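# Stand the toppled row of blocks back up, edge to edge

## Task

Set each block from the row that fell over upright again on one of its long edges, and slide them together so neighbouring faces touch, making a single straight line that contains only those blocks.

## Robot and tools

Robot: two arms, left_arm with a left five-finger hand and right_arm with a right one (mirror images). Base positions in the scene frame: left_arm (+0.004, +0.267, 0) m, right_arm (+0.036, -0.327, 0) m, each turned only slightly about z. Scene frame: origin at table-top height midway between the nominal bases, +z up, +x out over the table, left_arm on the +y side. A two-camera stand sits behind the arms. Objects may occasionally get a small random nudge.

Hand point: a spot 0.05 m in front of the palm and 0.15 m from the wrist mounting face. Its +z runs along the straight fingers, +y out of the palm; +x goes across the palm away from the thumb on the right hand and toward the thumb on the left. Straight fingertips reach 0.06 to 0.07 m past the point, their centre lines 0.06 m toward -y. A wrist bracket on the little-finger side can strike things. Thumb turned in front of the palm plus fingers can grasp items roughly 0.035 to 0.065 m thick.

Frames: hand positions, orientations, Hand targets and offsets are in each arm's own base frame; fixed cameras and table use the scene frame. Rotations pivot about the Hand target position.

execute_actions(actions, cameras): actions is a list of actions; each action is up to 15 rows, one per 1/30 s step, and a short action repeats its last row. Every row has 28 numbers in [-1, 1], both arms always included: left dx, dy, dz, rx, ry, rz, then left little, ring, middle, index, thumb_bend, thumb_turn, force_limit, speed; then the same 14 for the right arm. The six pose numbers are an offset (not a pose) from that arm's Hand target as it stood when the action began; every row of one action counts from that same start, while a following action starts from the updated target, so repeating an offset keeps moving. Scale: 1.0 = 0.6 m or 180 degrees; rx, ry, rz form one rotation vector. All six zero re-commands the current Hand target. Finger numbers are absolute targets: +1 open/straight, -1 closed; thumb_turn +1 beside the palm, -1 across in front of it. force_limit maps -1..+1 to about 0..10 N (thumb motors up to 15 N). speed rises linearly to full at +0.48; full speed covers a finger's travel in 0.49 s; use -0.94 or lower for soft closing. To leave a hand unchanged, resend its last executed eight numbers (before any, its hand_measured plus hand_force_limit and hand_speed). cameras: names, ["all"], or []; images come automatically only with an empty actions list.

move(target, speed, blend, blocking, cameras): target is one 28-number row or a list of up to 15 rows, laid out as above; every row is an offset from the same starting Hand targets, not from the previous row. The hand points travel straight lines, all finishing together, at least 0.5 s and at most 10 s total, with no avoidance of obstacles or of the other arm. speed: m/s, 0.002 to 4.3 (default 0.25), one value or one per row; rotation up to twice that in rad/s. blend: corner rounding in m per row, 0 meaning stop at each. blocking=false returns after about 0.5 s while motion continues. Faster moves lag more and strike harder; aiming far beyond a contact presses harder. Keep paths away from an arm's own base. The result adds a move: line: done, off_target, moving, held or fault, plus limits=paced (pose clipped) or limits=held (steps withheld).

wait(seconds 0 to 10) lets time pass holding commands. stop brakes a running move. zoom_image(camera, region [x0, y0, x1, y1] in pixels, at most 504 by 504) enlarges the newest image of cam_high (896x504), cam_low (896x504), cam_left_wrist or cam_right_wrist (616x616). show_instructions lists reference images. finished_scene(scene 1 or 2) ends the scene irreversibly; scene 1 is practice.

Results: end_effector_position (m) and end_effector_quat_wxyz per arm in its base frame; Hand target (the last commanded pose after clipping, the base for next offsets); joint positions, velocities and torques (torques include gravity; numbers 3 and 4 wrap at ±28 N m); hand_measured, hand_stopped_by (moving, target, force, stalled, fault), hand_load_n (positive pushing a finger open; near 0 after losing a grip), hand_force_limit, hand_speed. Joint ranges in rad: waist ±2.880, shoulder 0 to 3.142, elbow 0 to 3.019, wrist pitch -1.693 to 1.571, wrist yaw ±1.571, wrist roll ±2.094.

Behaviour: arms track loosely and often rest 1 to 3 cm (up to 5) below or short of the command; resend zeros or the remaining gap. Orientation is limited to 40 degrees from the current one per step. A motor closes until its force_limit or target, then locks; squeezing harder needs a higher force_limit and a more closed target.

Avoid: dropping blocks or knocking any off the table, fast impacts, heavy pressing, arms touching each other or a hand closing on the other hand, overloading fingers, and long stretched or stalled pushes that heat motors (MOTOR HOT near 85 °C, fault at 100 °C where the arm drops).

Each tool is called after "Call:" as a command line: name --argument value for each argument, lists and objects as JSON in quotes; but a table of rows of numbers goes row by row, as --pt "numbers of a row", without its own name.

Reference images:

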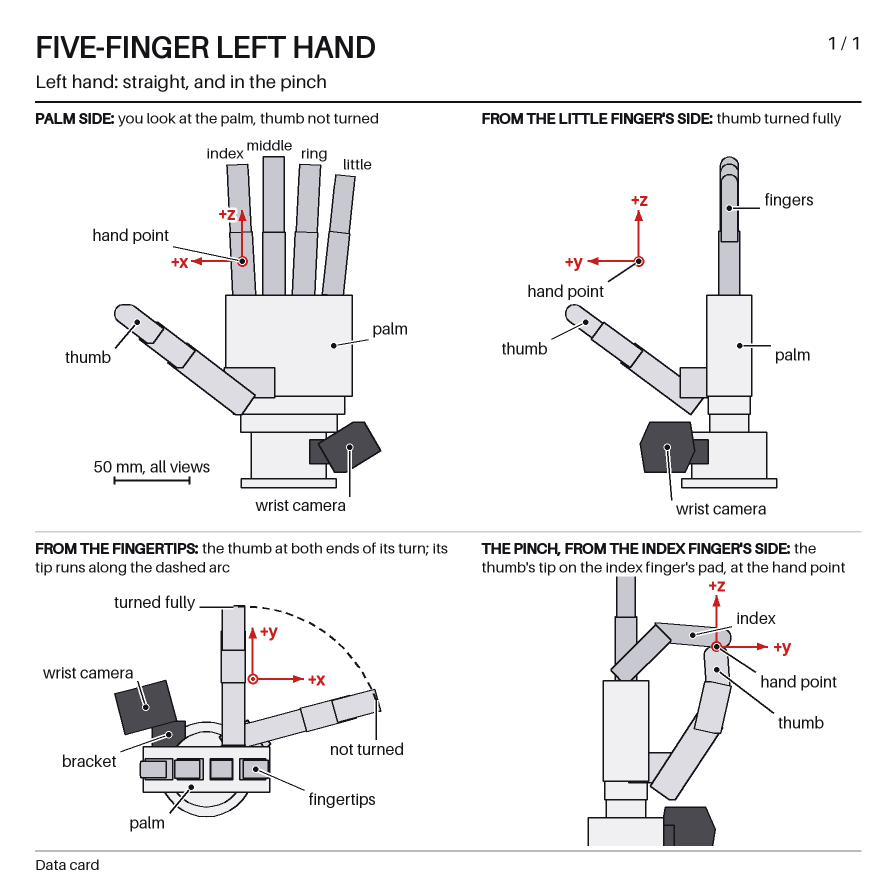

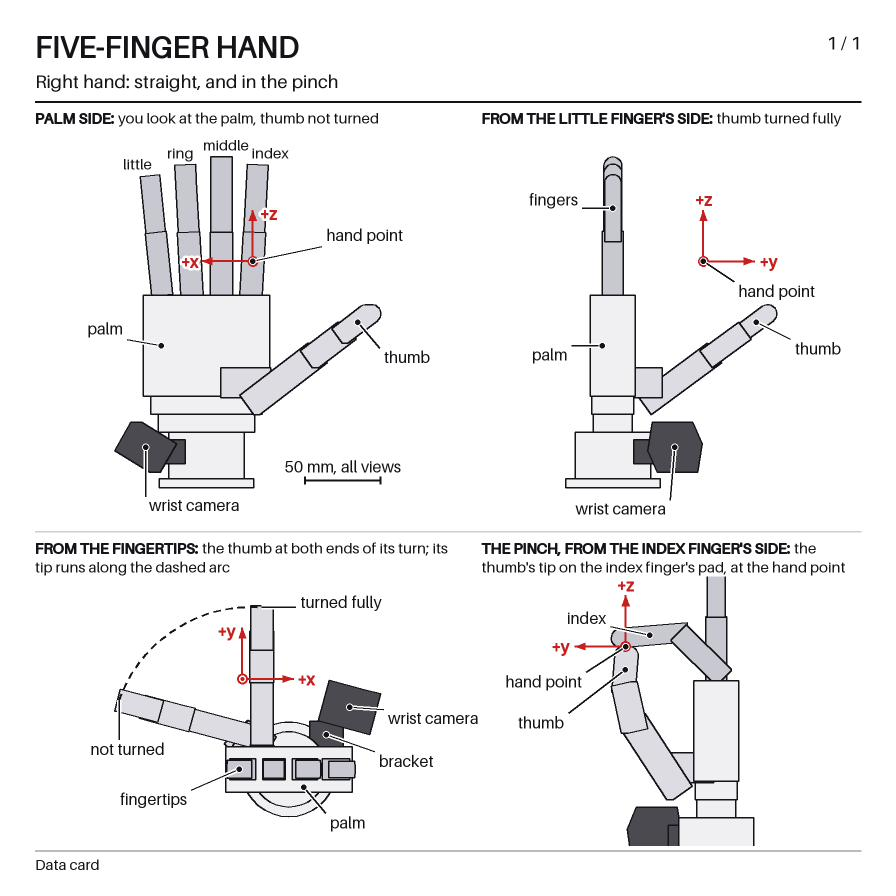

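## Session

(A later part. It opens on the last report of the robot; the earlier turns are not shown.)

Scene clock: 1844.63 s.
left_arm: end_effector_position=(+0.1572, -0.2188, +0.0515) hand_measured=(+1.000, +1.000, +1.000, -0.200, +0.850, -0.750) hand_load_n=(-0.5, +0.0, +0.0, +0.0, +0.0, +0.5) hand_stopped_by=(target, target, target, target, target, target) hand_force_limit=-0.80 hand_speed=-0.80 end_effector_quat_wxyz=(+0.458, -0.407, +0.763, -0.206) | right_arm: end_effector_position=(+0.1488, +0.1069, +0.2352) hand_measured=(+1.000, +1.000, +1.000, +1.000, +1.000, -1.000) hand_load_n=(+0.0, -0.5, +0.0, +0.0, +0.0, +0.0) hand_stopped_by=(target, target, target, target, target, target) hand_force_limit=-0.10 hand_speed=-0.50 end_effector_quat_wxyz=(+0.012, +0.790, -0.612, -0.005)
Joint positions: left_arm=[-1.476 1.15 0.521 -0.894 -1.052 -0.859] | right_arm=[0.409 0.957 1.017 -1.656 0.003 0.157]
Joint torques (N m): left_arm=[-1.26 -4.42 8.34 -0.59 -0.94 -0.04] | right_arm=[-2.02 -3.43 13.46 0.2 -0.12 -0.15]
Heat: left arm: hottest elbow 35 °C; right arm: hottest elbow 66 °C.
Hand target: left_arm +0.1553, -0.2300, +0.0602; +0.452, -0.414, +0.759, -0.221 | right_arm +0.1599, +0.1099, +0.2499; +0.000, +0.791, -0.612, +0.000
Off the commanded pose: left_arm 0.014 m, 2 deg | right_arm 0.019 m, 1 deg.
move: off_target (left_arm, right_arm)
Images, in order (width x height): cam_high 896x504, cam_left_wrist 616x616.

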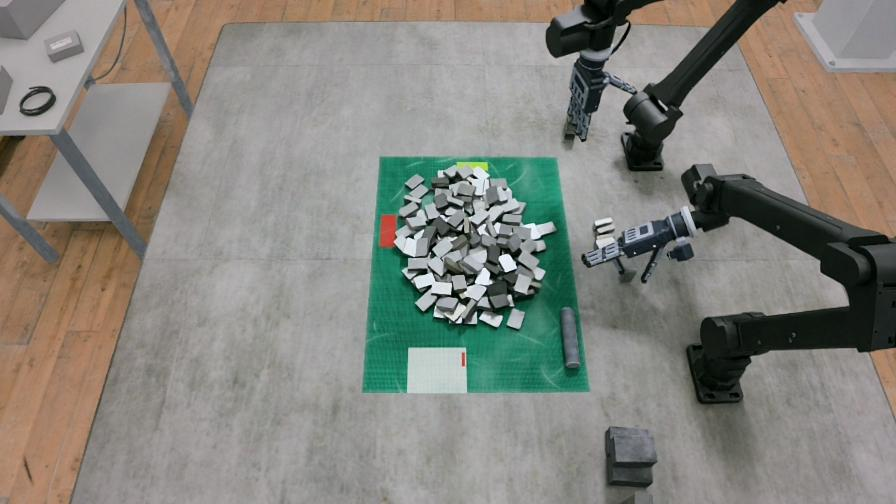

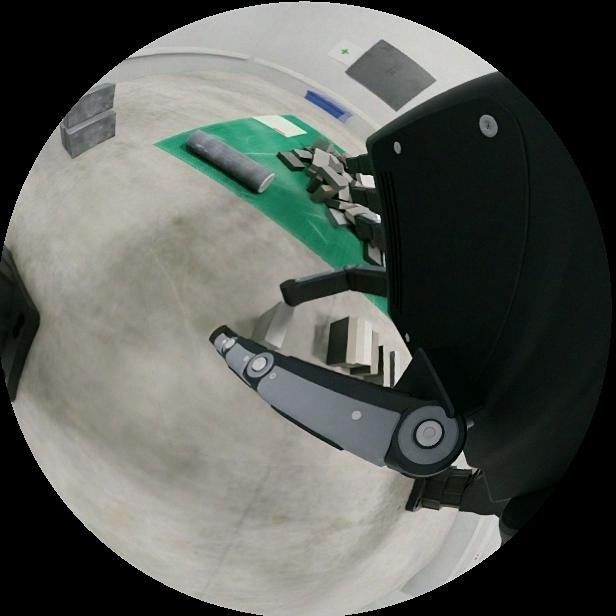

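Call:
zoom_image --camera "cam_high" --region '[605, 255, 650, 295]'

Scaled by 11.200 from the camera's 896x504 image, which has a finer 1280x720 frame.

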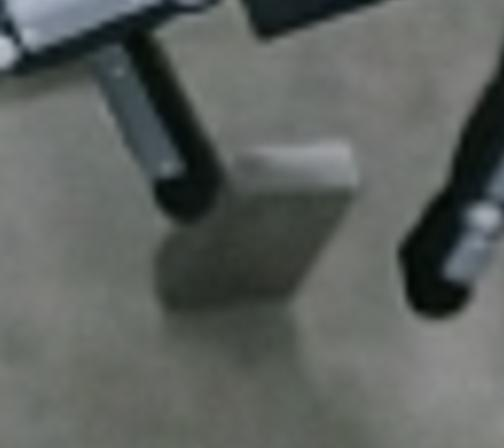

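Call:
move --pt "0 0 0 0 0 0 1 1 1 0.2 0.85 -0.75 -0.5 -0.5 0 0 0 0 0 0 1 1 1 1 1 -1 -0.1 -0.5" --pt "0.01 -0.01 0.055 0 0 0 1 1 1 0.2 0.85 -0.75 -0.5 -0.5 0 0 0 0 0 0 1 1 1 1 1 -1 -0.1 -0.5" --pt "0.035 -0.02 0.06 0 0 0.1556 1 1 1 0.2 0.85 -0.75 -0.5 -0.5 0 0 0 0 0 0 1 1 1 1 1 -1 -0.1 -0.5" --speed 0.08 --cameras '["cam_high", "cam_left_wrist"]'

Call:
zoom_image --camera "cam_high" --region '[575, 210, 665, 300]'

Call:
zoom_image --camera "cam_left_wrist" --region '[186, 230, 376, 390]'

Scene clock: 1992.53 s.
left_arm: end_effector_position=(+0.1717, -0.2324, +0.0932) hand_measured=(+1.000, +1.000, +1.000, +0.200, +0.850, -0.750) hand_load_n=(+0.0, +0.0, +0.0, +0.0, +0.5, +0.0) hand_stopped_by=(target, target, target, target, target, target) hand_force_limit=-0.50 hand_speed=-0.50 end_effector_quat_wxyz=(+0.493, -0.576, +0.644, -0.105) | right_arm: end_effector_position=(+0.1488, +0.1069, +0.2352) hand_measured=(+1.000, +1.000, +1.000, +1.000, +1.000, -1.000) hand_load_n=(+0.0, +0.0, +0.0, +0.0, +0.0, +0.0) hand_stopped_by=(target, target, target, target, target, target) hand_force_limit=-0.10 hand_speed=-0.50 end_effector_quat_wxyz=(+0.012, +0.790, -0.612, -0.005)
Joint positions: left_arm=[-1.382 1.413 0.848 -1.53 -0.967 -1.551] | right_arm=[0.409 0.957 1.017 -1.656 0.003 0.157]
Joint torques (N m): left_arm=[0.38 -5.48 8.77 -1.63 -0.64 -0.03] | right_arm=[-1.44 -3.78 13.37 0.46 -0.05 -0.18]
Heat: left arm: hottest elbow 35 °C; right arm: hottest elbow 67 °C.
Hand target: left_arm +0.1762, -0.2421, +0.0962; +0.492, -0.585, +0.636, -0.105 | right_arm +0.1599, +0.1099, +0.2499; +0.000, +0.791, -0.612, +0.000
Off the commanded pose: left_arm 0.011 m, 1 deg | right_arm 0.019 m, 1 deg.
move: off_target (left_arm, right_arm)
Images, in order (width x height): cam_high 896x504, cam_left_wrist 616x616.

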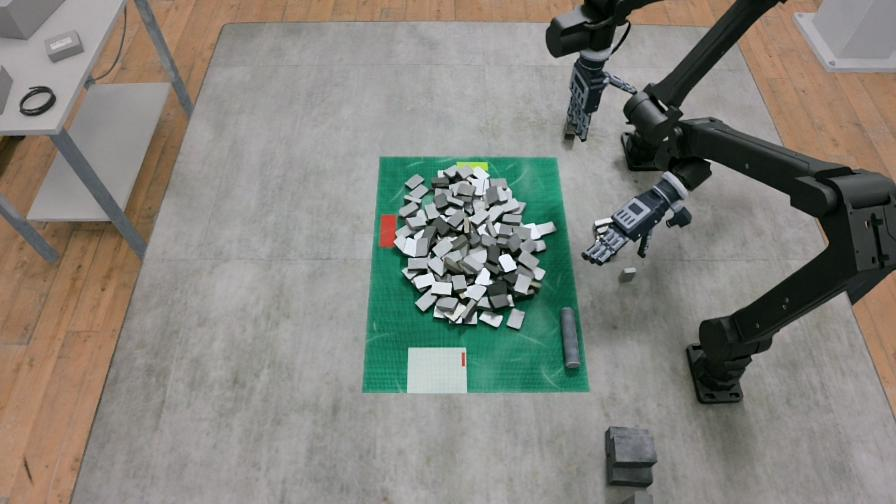

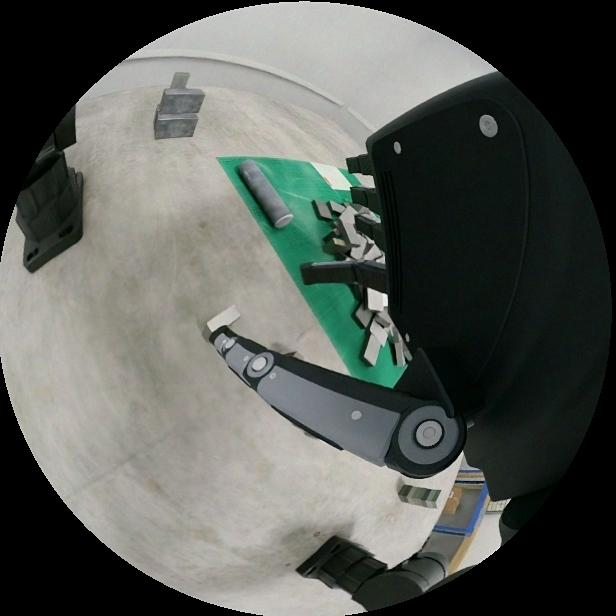

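Scaled by 5.600 from the camera's 896x504 image, which has a finer 1280x720 frame.

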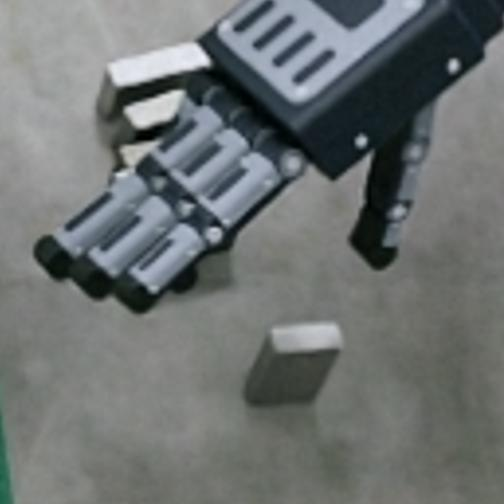

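Scaled by 2.653 from the camera's 616x616 image, which has a finer 880x880 frame.

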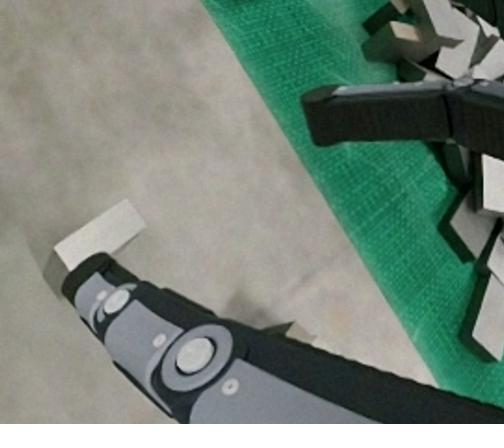

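Call:
move --pt "-0.0103 0.04 0 0 0 0 1 1 1 0.2 0.85 -0.75 -0.5 -0.5 0 0 0 0 0 0 1 1 1 1 1 -1 -0.1 -0.5" --pt "-0.0103 0.04 -0.035 0 0 0 1 1 1 0.2 0.85 -0.75 -0.5 -0.5 0 0 0 0 0 0 1 1 1 1 1 -1 -0.1 -0.5" --speed 0.06 --cameras '["cam_high", "cam_left_wrist"]'

Call:
zoom_image --camera "cam_high" --region '[575, 210, 665, 300]'

Call:
zoom_image --camera "cam_left_wrist" --region '[186, 230, 376, 390]'

Scene clock: 2013.93 s.
left_arm: end_effector_position=(+0.1687, -0.2183, +0.0812) hand_measured=(+1.000, +1.000, +1.000, +0.200, +0.850, -0.750) hand_load_n=(+0.0, +0.0, +0.0, +0.0, +0.0, +0.0) hand_stopped_by=(target, target, target, target, target, target) hand_force_limit=-0.50 hand_speed=-0.50 end_effector_quat_wxyz=(+0.490, -0.581, +0.640, -0.109) | right_arm: end_effector_position=(+0.1488, +0.1069, +0.2352) hand_measured=(+1.000, +1.000, +1.000, +1.000, +1.000, -1.000) hand_load_n=(+0.0, +0.5, +0.0, +0.0, +0.0, +0.0) hand_stopped_by=(target, target, target, target, target, target) hand_force_limit=-0.10 hand_speed=-0.50 end_effector_quat_wxyz=(+0.012, +0.790, -0.612, -0.005)
Joint positions: left_arm=[-1.382 1.388 0.789 -1.487 -0.965 -1.56] | right_arm=[0.409 0.957 1.017 -1.656 0.003 0.157]
Joint torques (N m): left_arm=[0.09 -5.01 5.74 -0.87 -0.66 -0.04] | right_arm=[-2.49 -4.42 13.26 0.17 -0.07 -0.17]
Heat: left arm: hottest elbow 35 °C; right arm: hottest elbow 67 °C.
Hand target: left_arm +0.1700, -0.2179, +0.0751; +0.492, -0.585, +0.636, -0.105 | right_arm +0.1599, +0.1099, +0.2499; +0.000, +0.791, -0.612, +0.000
Off the commanded pose: left_arm 0.006 m, 1 deg | right_arm 0.019 m, 1 deg.
move: off_target (right_arm)
Images, in order (width x height): cam_high 896x504, cam_left_wrist 616x616.

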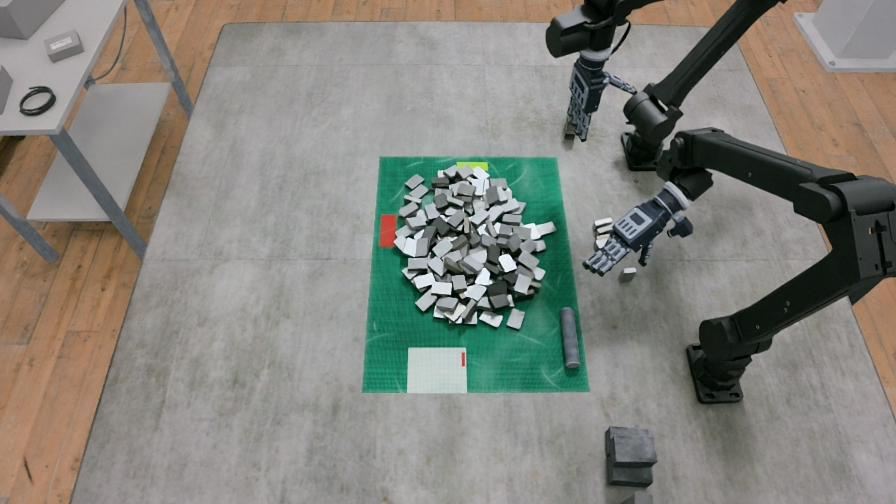

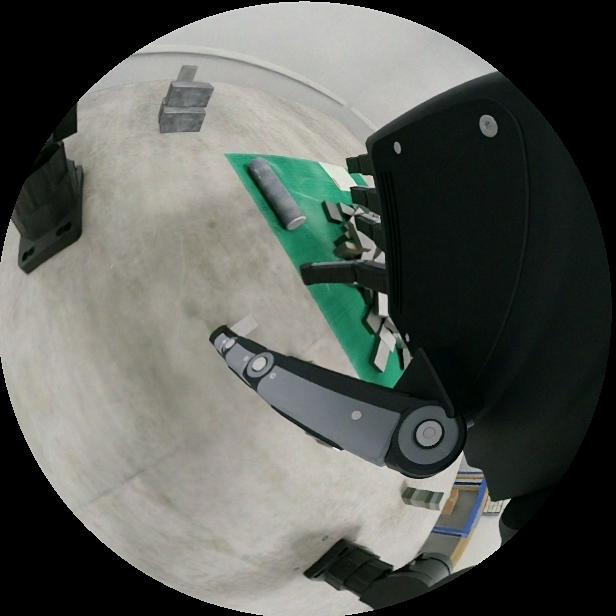

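Scaled by 5.600 from the camera's 896x504 image, which has a finer 1280x720 frame.

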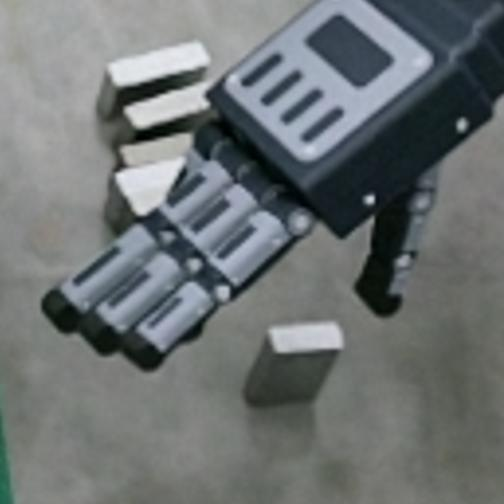

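Scaled by 2.653 from the camera's 616x616 image, which has a finer 880x880 frame.

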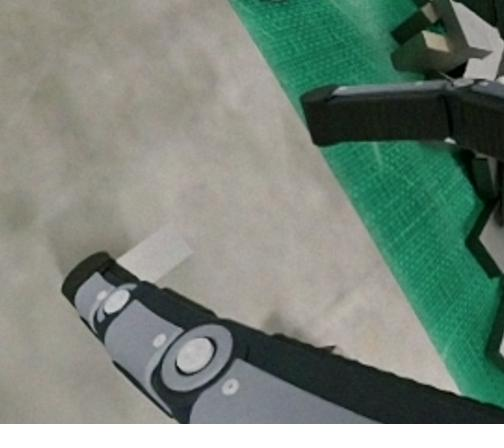

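Call:
zoom_image --camera "cam_high" --region '[605, 235, 655, 285]'

Scaled by 10.080 from the camera's 896x504 image, which has a finer 1280x720 frame.

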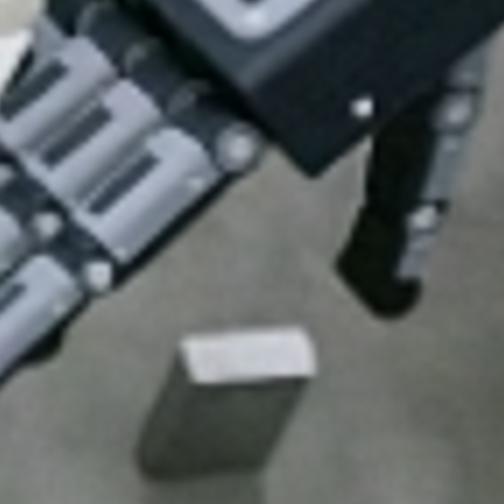

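Call:
move --pt "-0.007 0.0 -0.002 0 0 0 1 1 1 0.2 0.85 -0.75 -0.5 -0.5 0 0 0 0 0 0 1 1 1 1 1 -1 -0.1 -0.5" --pt "-0.007 0.0 -0.057 0 0 0 1 1 1 0.2 0.85 -0.75 -0.5 -0.5 0 0 0 0 0 0 1 1 1 1 1 -1 -0.1 -0.5" --speed 0.05 --cameras '["cam_high", "cam_left_wrist"]'

Call:
zoom_image --camera "cam_high" --region '[605, 235, 655, 285]'

Call:
zoom_image --camera "cam_left_wrist" --region '[186, 230, 376, 390]'

Scene clock: 2051.17 s.
left_arm: end_effector_position=(+0.1676, -0.2166, +0.0468) hand_measured=(+1.000, +1.000, +1.000, +0.200, +0.850, -0.750) hand_load_n=(+0.0, +0.0, +0.0, +0.0, +0.0, +0.0) hand_stopped_by=(target, target, target, target, target, target) hand_force_limit=-0.50 hand_speed=-0.50 end_effector_quat_wxyz=(-0.491, +0.586, -0.636, +0.106) | right_arm: end_effector_position=(+0.1488, +0.1069, +0.2352) hand_measured=(+1.000, +1.000, +1.000, +1.000, +1.000, -1.000) hand_load_n=(+0.0, +0.0, +0.0, +0.0, +0.0, +0.0) hand_stopped_by=(target, target, target, target, target, target) hand_force_limit=-0.10 hand_speed=-0.50 end_effector_quat_wxyz=(+0.012, +0.790, -0.612, -0.005)
Joint positions: left_arm=[-1.382 1.459 0.747 -1.391 -0.958 -1.58] | right_arm=[0.409 0.957 1.017 -1.656 0.003 0.157]
Joint torques (N m): left_arm=[-0.97 -5.42 5.19 -0.83 -0.65 -0.03] | right_arm=[-1.79 -4.13 13.48 0.09 -0.11 -0.19]
Heat: left arm: hottest elbow 34 °C; right arm: hottest elbow 67 °C.
Hand target: left_arm +0.1659, -0.2181, +0.0411; -0.492, +0.585, -0.636, +0.106 | right_arm +0.1599, +0.1099, +0.2499; +0.000, +0.791, -0.612, +0.000
Off the commanded pose: left_arm 0.006 m, 0 deg | right_arm 0.019 m, 1 deg.
move: off_target (right_arm)
Images, in order (width x height): cam_high 896x504, cam_left_wrist 616x616.

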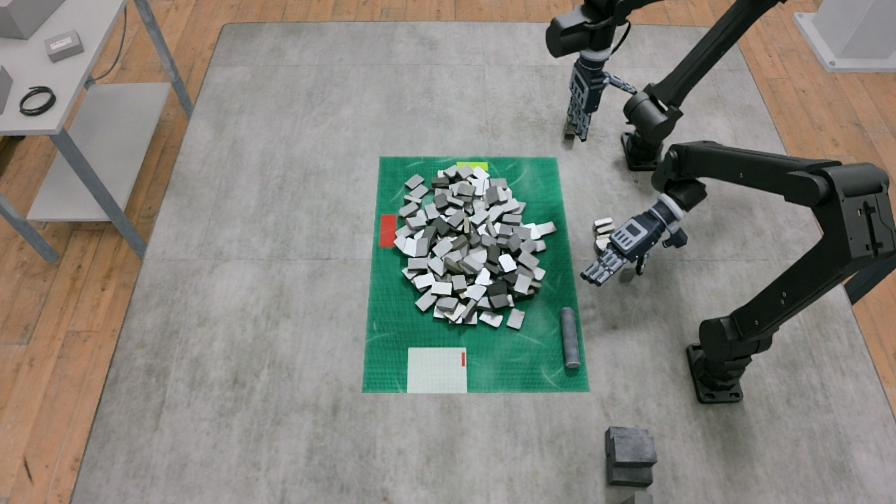

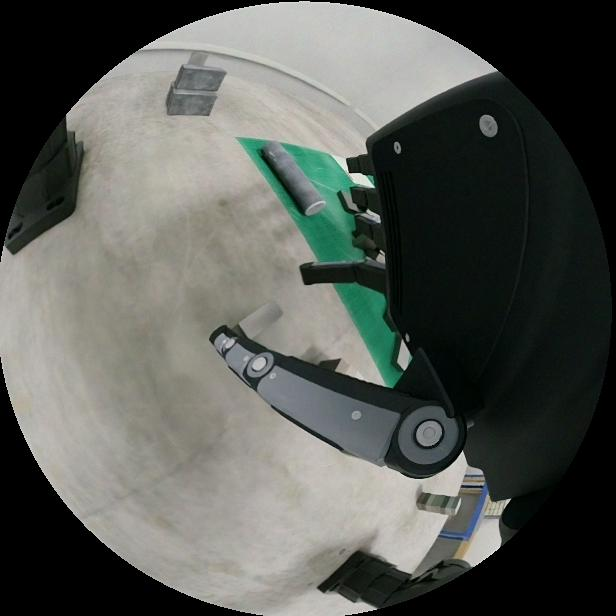

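Scaled by 10.080 from the camera's 896x504 image, which has a finer 1280x720 frame.

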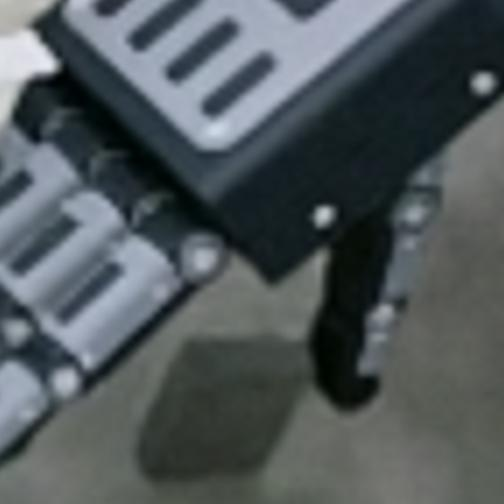

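Scaled by 2.653 from the camera's 616x616 image, which has a finer 880x880 frame.

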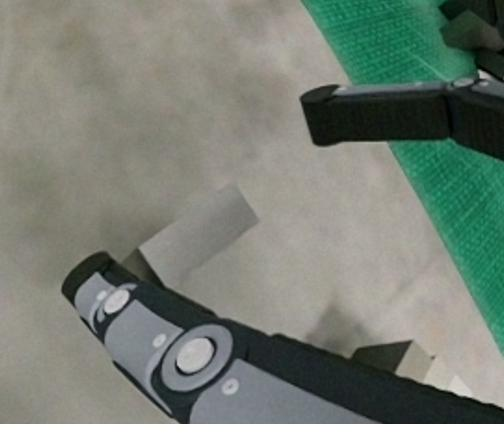

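Call:
move --target '[0, 0, 0, 0, 0, 0, 1, 1, 1, -0.75, 0.85, -0.75, -0.5, -0.8, 0, 0, 0, 0, 0, 0, 1, 1, 1, 1, 1, -1, -0.1, -0.5]' --speed 0.05 --cameras '["cam_high", "cam_left_wrist"]'

Call:
zoom_image --camera "cam_high" --region '[605, 235, 655, 285]'

Call:
zoom_image --camera "cam_left_wrist" --region '[186, 230, 376, 390]'

Scene clock: 2063.20 s.
left_arm: end_effector_position=(+0.1676, -0.2167, +0.0467) hand_measured=(+1.000, +1.000, +1.000, -0.750, +0.850, -0.750) hand_load_n=(+0.0, +0.0, +0.0, +0.0, +0.5, +0.0) hand_stopped_by=(target, target, target, target, target, target) hand_force_limit=-0.50 hand_speed=-0.80 end_effector_quat_wxyz=(-0.491, +0.586, -0.636, +0.106) | right_arm: end_effector_position=(+0.1488, +0.1069, +0.2352) hand_measured=(+1.000, +1.000, +1.000, +1.000, +1.000, -1.000) hand_load_n=(+0.0, +0.0, +0.0, +0.0, +0.0, +0.0) hand_stopped_by=(target, target, target, target, target, target) hand_force_limit=-0.10 hand_speed=-0.50 end_effector_quat_wxyz=(+0.012, +0.790, -0.612, -0.005)
Joint positions: left_arm=[-1.382 1.459 0.747 -1.391 -0.957 -1.58] | right_arm=[0.409 0.957 1.017 -1.656 0.003 0.157]
Joint torques (N m): left_arm=[-0.97 -5.36 5.18 -0.87 -0.66 -0.03] | right_arm=[-1.61 -3.43 13.26 0.06 -0.04 -0.16]
Heat: left arm: hottest elbow 33 °C; right arm: hottest elbow 68 °C.
Hand target: left_arm +0.1659, -0.2181, +0.0410; -0.492, +0.585, -0.636, +0.106 | right_arm +0.1599, +0.1099, +0.2499; +0.000, +0.791, -0.612, +0.000
Off the commanded pose: left_arm 0.006 m, 0 deg | right_arm 0.019 m, 1 deg.
move: off_target (right_arm)
Images, in order (width x height): cam_high 896x504, cam_left_wrist 616x616.

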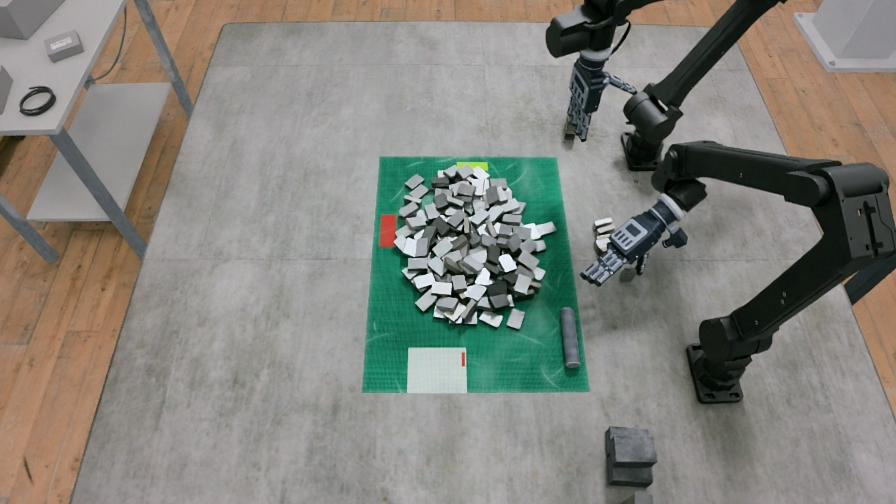

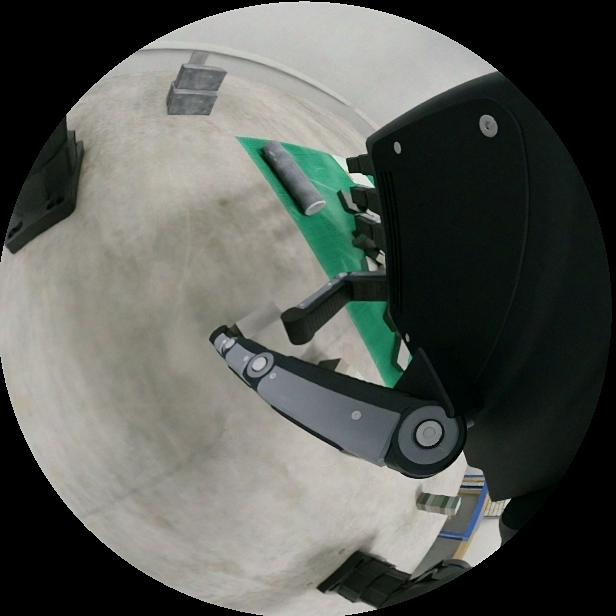

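Scaled by 10.080 from the camera's 896x504 image, which has a finer 1280x720 frame.

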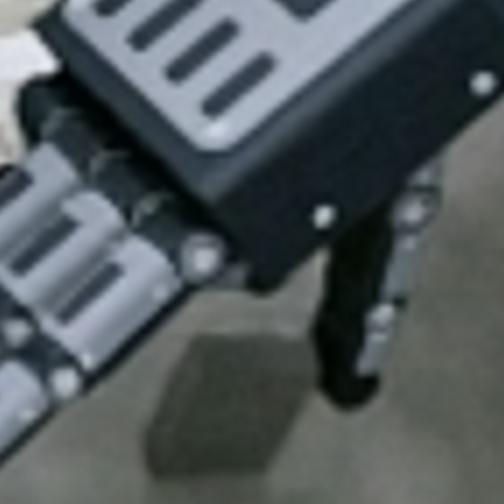

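Scaled by 2.653 from the camera's 616x616 image, which has a finer 880x880 frame.

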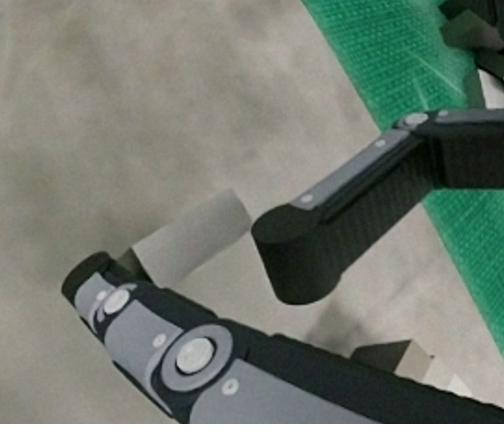

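Call:
move --pt "0 0 0 0 0 0 1 1 1 -0.2 0.85 -0.75 -0.5 -0.6 0 0 0 0 0 0 1 1 1 1 1 -1 -0.1 -0.5" --pt "0 0 0 0 0 0 1 1 1 -0.2 0.5 -0.75 -0.5 -0.88 0 0 0 0 0 0 1 1 1 1 1 -1 -0.1 -0.5" --speed 0.05 --cameras '["cam_high", "cam_left_wrist"]'

Call:
zoom_image --camera "cam_high" --region '[605, 235, 655, 285]'

Call:
zoom_image --camera "cam_left_wrist" --region '[186, 230, 376, 390]'

Scene clock: 2102.87 s.
left_arm: end_effector_position=(+0.1675, -0.2167, +0.0467) hand_measured=(+1.000, +1.000, +1.000, -0.200, +0.642, -0.750) hand_load_n=(+0.0, +0.0, -0.5, +3.0, +4.0, +0.0) hand_stopped_by=(target, target, target, target, force, target) hand_force_limit=-0.50 hand_speed=-0.88 end_effector_quat_wxyz=(-0.491, +0.586, -0.636, +0.106) | right_arm: end_effector_position=(+0.1488, +0.1069, +0.2352) hand_measured=(+1.000, +1.000, +1.000, +1.000, +1.000, -1.000) hand_load_n=(+0.0, +0.0, +0.0, +0.0, +0.0, +0.0) hand_stopped_by=(target, target, target, target, target, target) hand_force_limit=-0.10 hand_speed=-0.50 end_effector_quat_wxyz=(+0.012, +0.790, -0.612, -0.005)
Joint positions: left_arm=[-1.382 1.459 0.747 -1.391 -0.957 -1.581] | right_arm=[0.409 0.957 1.017 -1.656 0.003 0.157]
Joint torques (N m): left_arm=[-0.97 -5.42 5.19 -0.88 -0.68 -0.03] | right_arm=[-2.2 -3.84 13.16 0.1 -0.08 -0.21]
Heat: left arm: hottest elbow 31 °C; right arm: hottest elbow 68 °C.
Hand target: left_arm +0.1659, -0.2181, +0.0410; -0.492, +0.585, -0.636, +0.106 | right_arm +0.1599, +0.1099, +0.2499; +0.000, +0.791, -0.612, +0.000
Off the commanded pose: left_arm 0.006 m, 0 deg | right_arm 0.019 m, 1 deg.
move: off_target (right_arm)
Images, in order (width x height): cam_high 896x504, cam_left_wrist 616x616.

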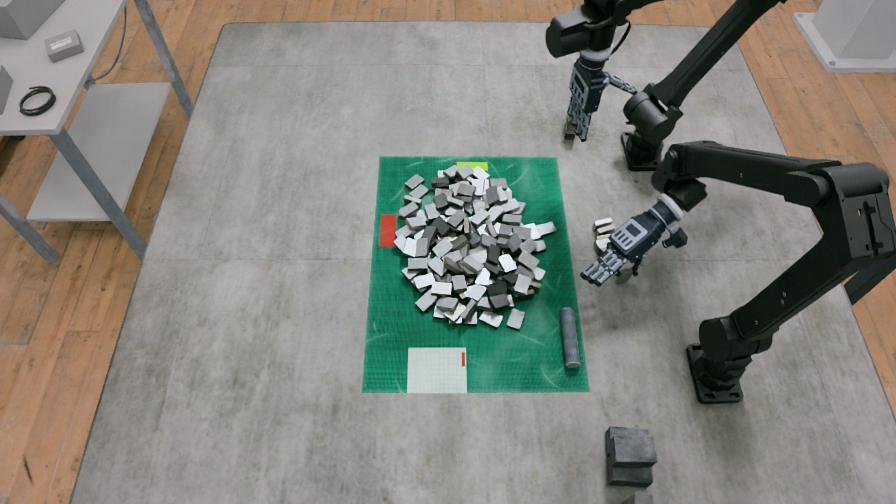

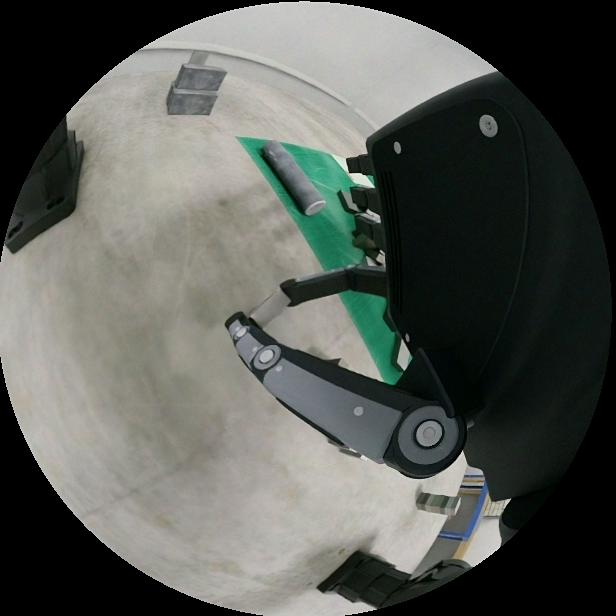

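Scaled by 10.080 from the camera's 896x504 image, which has a finer 1280x720 frame.

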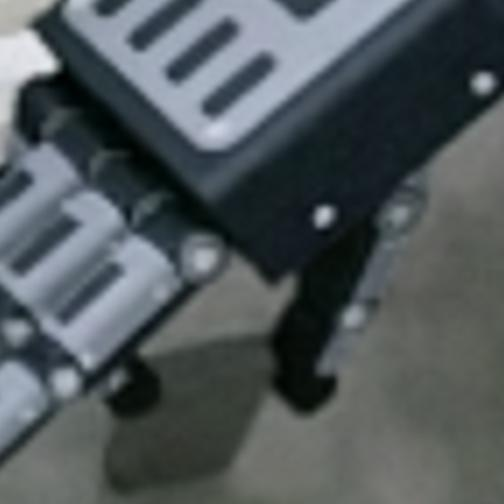

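Scaled by 2.653 from the camera's 616x616 image, which has a finer 880x880 frame.

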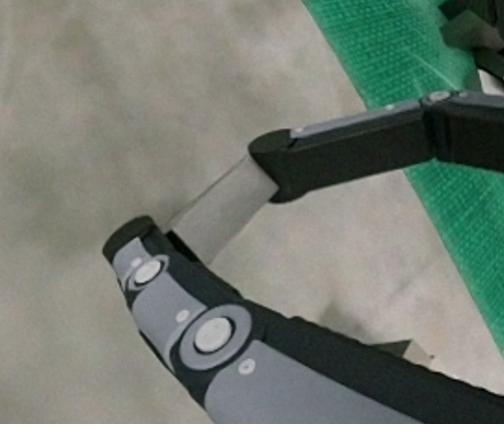

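Call:
move --pt "0.003 -0.008 0.055 0 0 0 1 1 1 -0.2 0.5 -0.75 -0.5 -0.88 0 0 0 0 0 0 1 1 1 1 1 -1 -0.1 -0.5" --pt "0.0333 -0.045 0.1 -0.0197 -0.1389 -0.1532 1 1 1 -0.2 0.5 -0.75 -0.5 -0.88 0 0 0 0 0 0 1 1 1 1 1 -1 -0.1 -0.5" --speed 0.07 --cameras '["cam_high", "cam_left_wrist"]'

Call:
zoom_image --camera "cam_high" --region '[575, 200, 665, 290]'

Call:
zoom_image --camera "cam_left_wrist" --region '[186, 230, 376, 390]'

Scene clock: 2127.73 s.
left_arm: end_effector_position=(+0.1875, -0.2424, +0.0970) hand_measured=(+1.000, +1.000, +1.000, -0.200, +0.642, -0.750) hand_load_n=(+0.0, +0.0, +0.0, +3.0, +3.5, +0.0) hand_stopped_by=(target, target, target, target, force, target) hand_force_limit=-0.50 hand_speed=-0.88 end_effector_quat_wxyz=(+0.568, -0.402, +0.627, -0.351) | right_arm: end_effector_position=(+0.1488, +0.1069, +0.2352) hand_measured=(+1.000, +1.000, +1.000, +1.000, +1.000, -1.000) hand_load_n=(+0.0, +0.0, +0.0, +0.0, +0.0, +0.0) hand_stopped_by=(target, target, target, target, target, target) hand_force_limit=-0.10 hand_speed=-0.50 end_effector_quat_wxyz=(+0.012, +0.790, -0.612, -0.005)
Joint positions: left_arm=[-1.562 1.237 0.518 -0.926 -1.462 -1.198] | right_arm=[0.409 0.957 1.017 -1.656 0.003 0.157]
Joint torques (N m): left_arm=[-1.14 -5.36 5.98 -0.08 -1.23 0.23] | right_arm=[-2.43 -3.96 13.07 -0.01 -0.04 -0.18]
Heat: left arm: hottest elbow 31 °C; right arm: hottest elbow 68 °C.
Hand target: left_arm +0.1859, -0.2450, +0.1011; +0.560, -0.396, +0.632, -0.361 | right_arm +0.1599, +0.1099, +0.2499; +0.000, +0.791, -0.612, +0.000
Off the commanded pose: left_arm 0.005 m, 2 deg | right_arm 0.019 m, 1 deg.
move: off_target (right_arm)
Images, in order (width x height): cam_high 896x504, cam_left_wrist 616x616.

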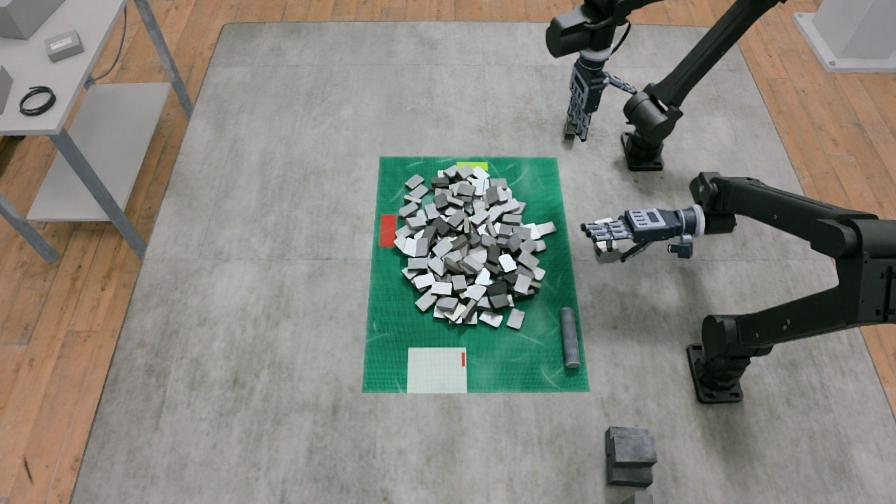

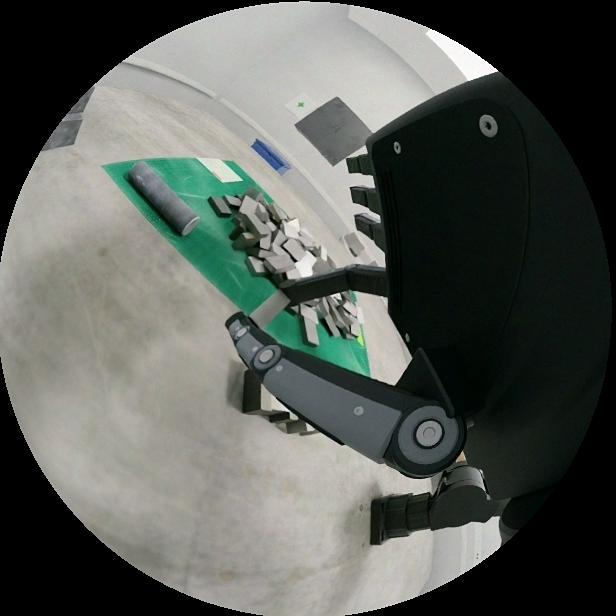

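Scaled by 5.600 from the camera's 896x504 image, which has a finer 1280x720 frame.

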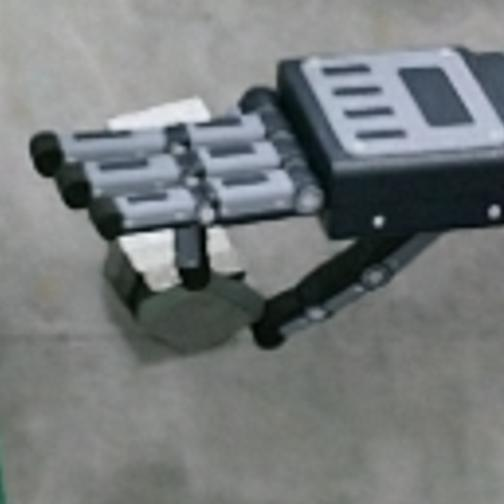

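Scaled by 2.653 from the camera's 616x616 image, which has a finer 880x880 frame.

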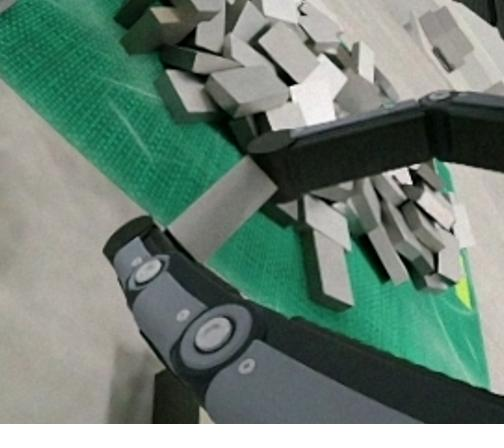

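Call:
zoom_image --camera "cam_high" --region '[590, 230, 635, 270]'

Scaled by 11.200 from the camera's 896x504 image, which has a finer 1280x720 frame.

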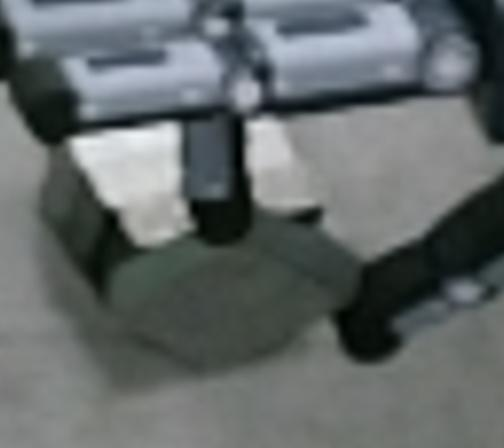

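Call:
move --target '[0, 0, -0.073, 0, 0, 0, 1, 1, 1, -0.2, 0.5, -0.75, -0.5, -0.88, 0, 0, 0, 0, 0, 0, 1, 1, 1, 1, 1, -1, -0.1, -0.5]' --speed 0.06 --cameras '["cam_high", "cam_left_wrist"]'

Call:
zoom_image --camera "cam_high" --region '[590, 235, 640, 285]'

Call:
zoom_image --camera "cam_left_wrist" --region '[186, 230, 376, 390]'

Scene clock: 2141.37 s.
left_arm: end_effector_position=(+0.1872, -0.2437, +0.0559) hand_measured=(+1.000, +1.000, +1.000, -0.200, +0.642, -0.750) hand_load_n=(+0.0, +0.0, +0.0, +3.0, +3.5, +0.0) hand_stopped_by=(target, target, target, target, force, target) hand_force_limit=-0.50 hand_speed=-0.88 end_effector_quat_wxyz=(+0.563, -0.400, +0.629, -0.357) | right_arm: end_effector_position=(+0.1488, +0.1069, +0.2352) hand_measured=(+1.000, +1.000, +1.000, +1.000, +1.000, -1.000) hand_load_n=(+0.0, +0.0, +0.0, +0.0, +0.0, +0.0) hand_stopped_by=(target, target, target, target, target, target) hand_force_limit=-0.10 hand_speed=-0.50 end_effector_quat_wxyz=(+0.012, +0.790, -0.612, -0.005)
Joint positions: left_arm=[-1.562 1.324 0.438 -0.618 -1.459 -1.065] | right_arm=[0.409 0.957 1.017 -1.656 0.003 0.157]
Joint torques (N m): left_arm=[-0.85 -5.19 5.01 0.13 -1.06 0.23] | right_arm=[-2.26 -3.08 13.22 -0.09 -0.08 -0.19]
Heat: left arm: hottest elbow 31 °C; right arm: hottest elbow 68 °C.
Hand target: left_arm +0.1859, -0.2450, +0.0573; +0.560, -0.396, +0.632, -0.361 | right_arm +0.1599, +0.1099, +0.2499; +0.000, +0.791, -0.612, +0.000
Off the commanded pose: left_arm 0.002 m, 1 deg | right_arm 0.019 m, 1 deg.
move: off_target (right_arm)
Images, in order (width x height): cam_high 896x504, cam_left_wrist 616x616.

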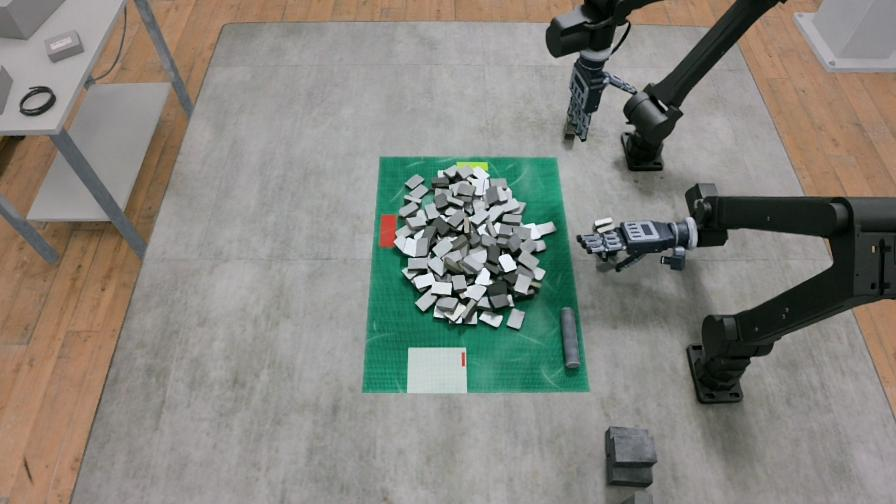

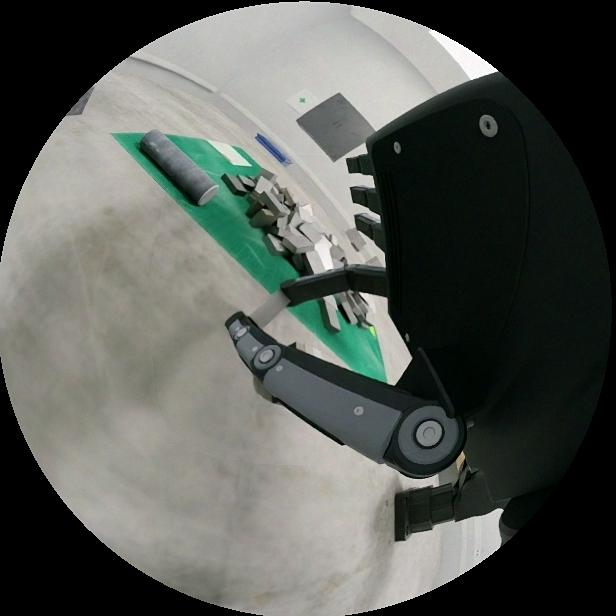

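Scaled by 10.080 from the camera's 896x504 image, which has a finer 1280x720 frame.

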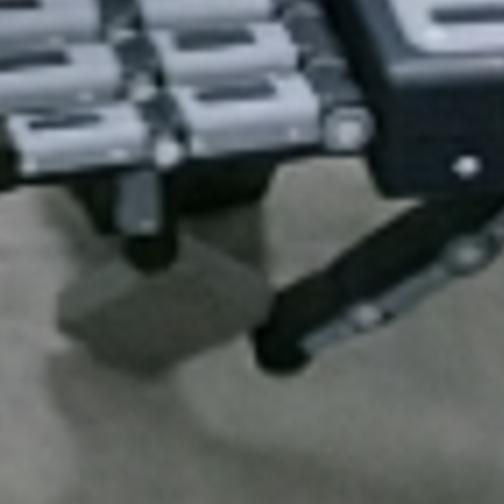

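Scaled by 2.653 from the camera's 616x616 image, which has a finer 880x880 frame.

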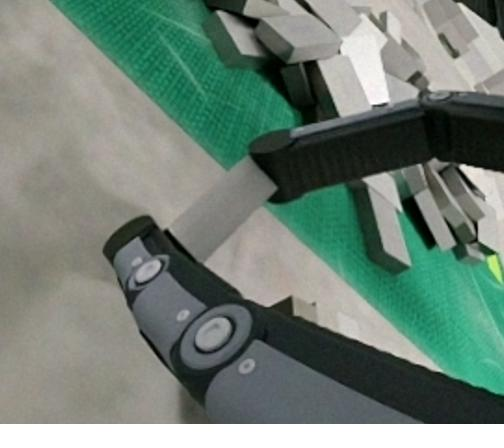

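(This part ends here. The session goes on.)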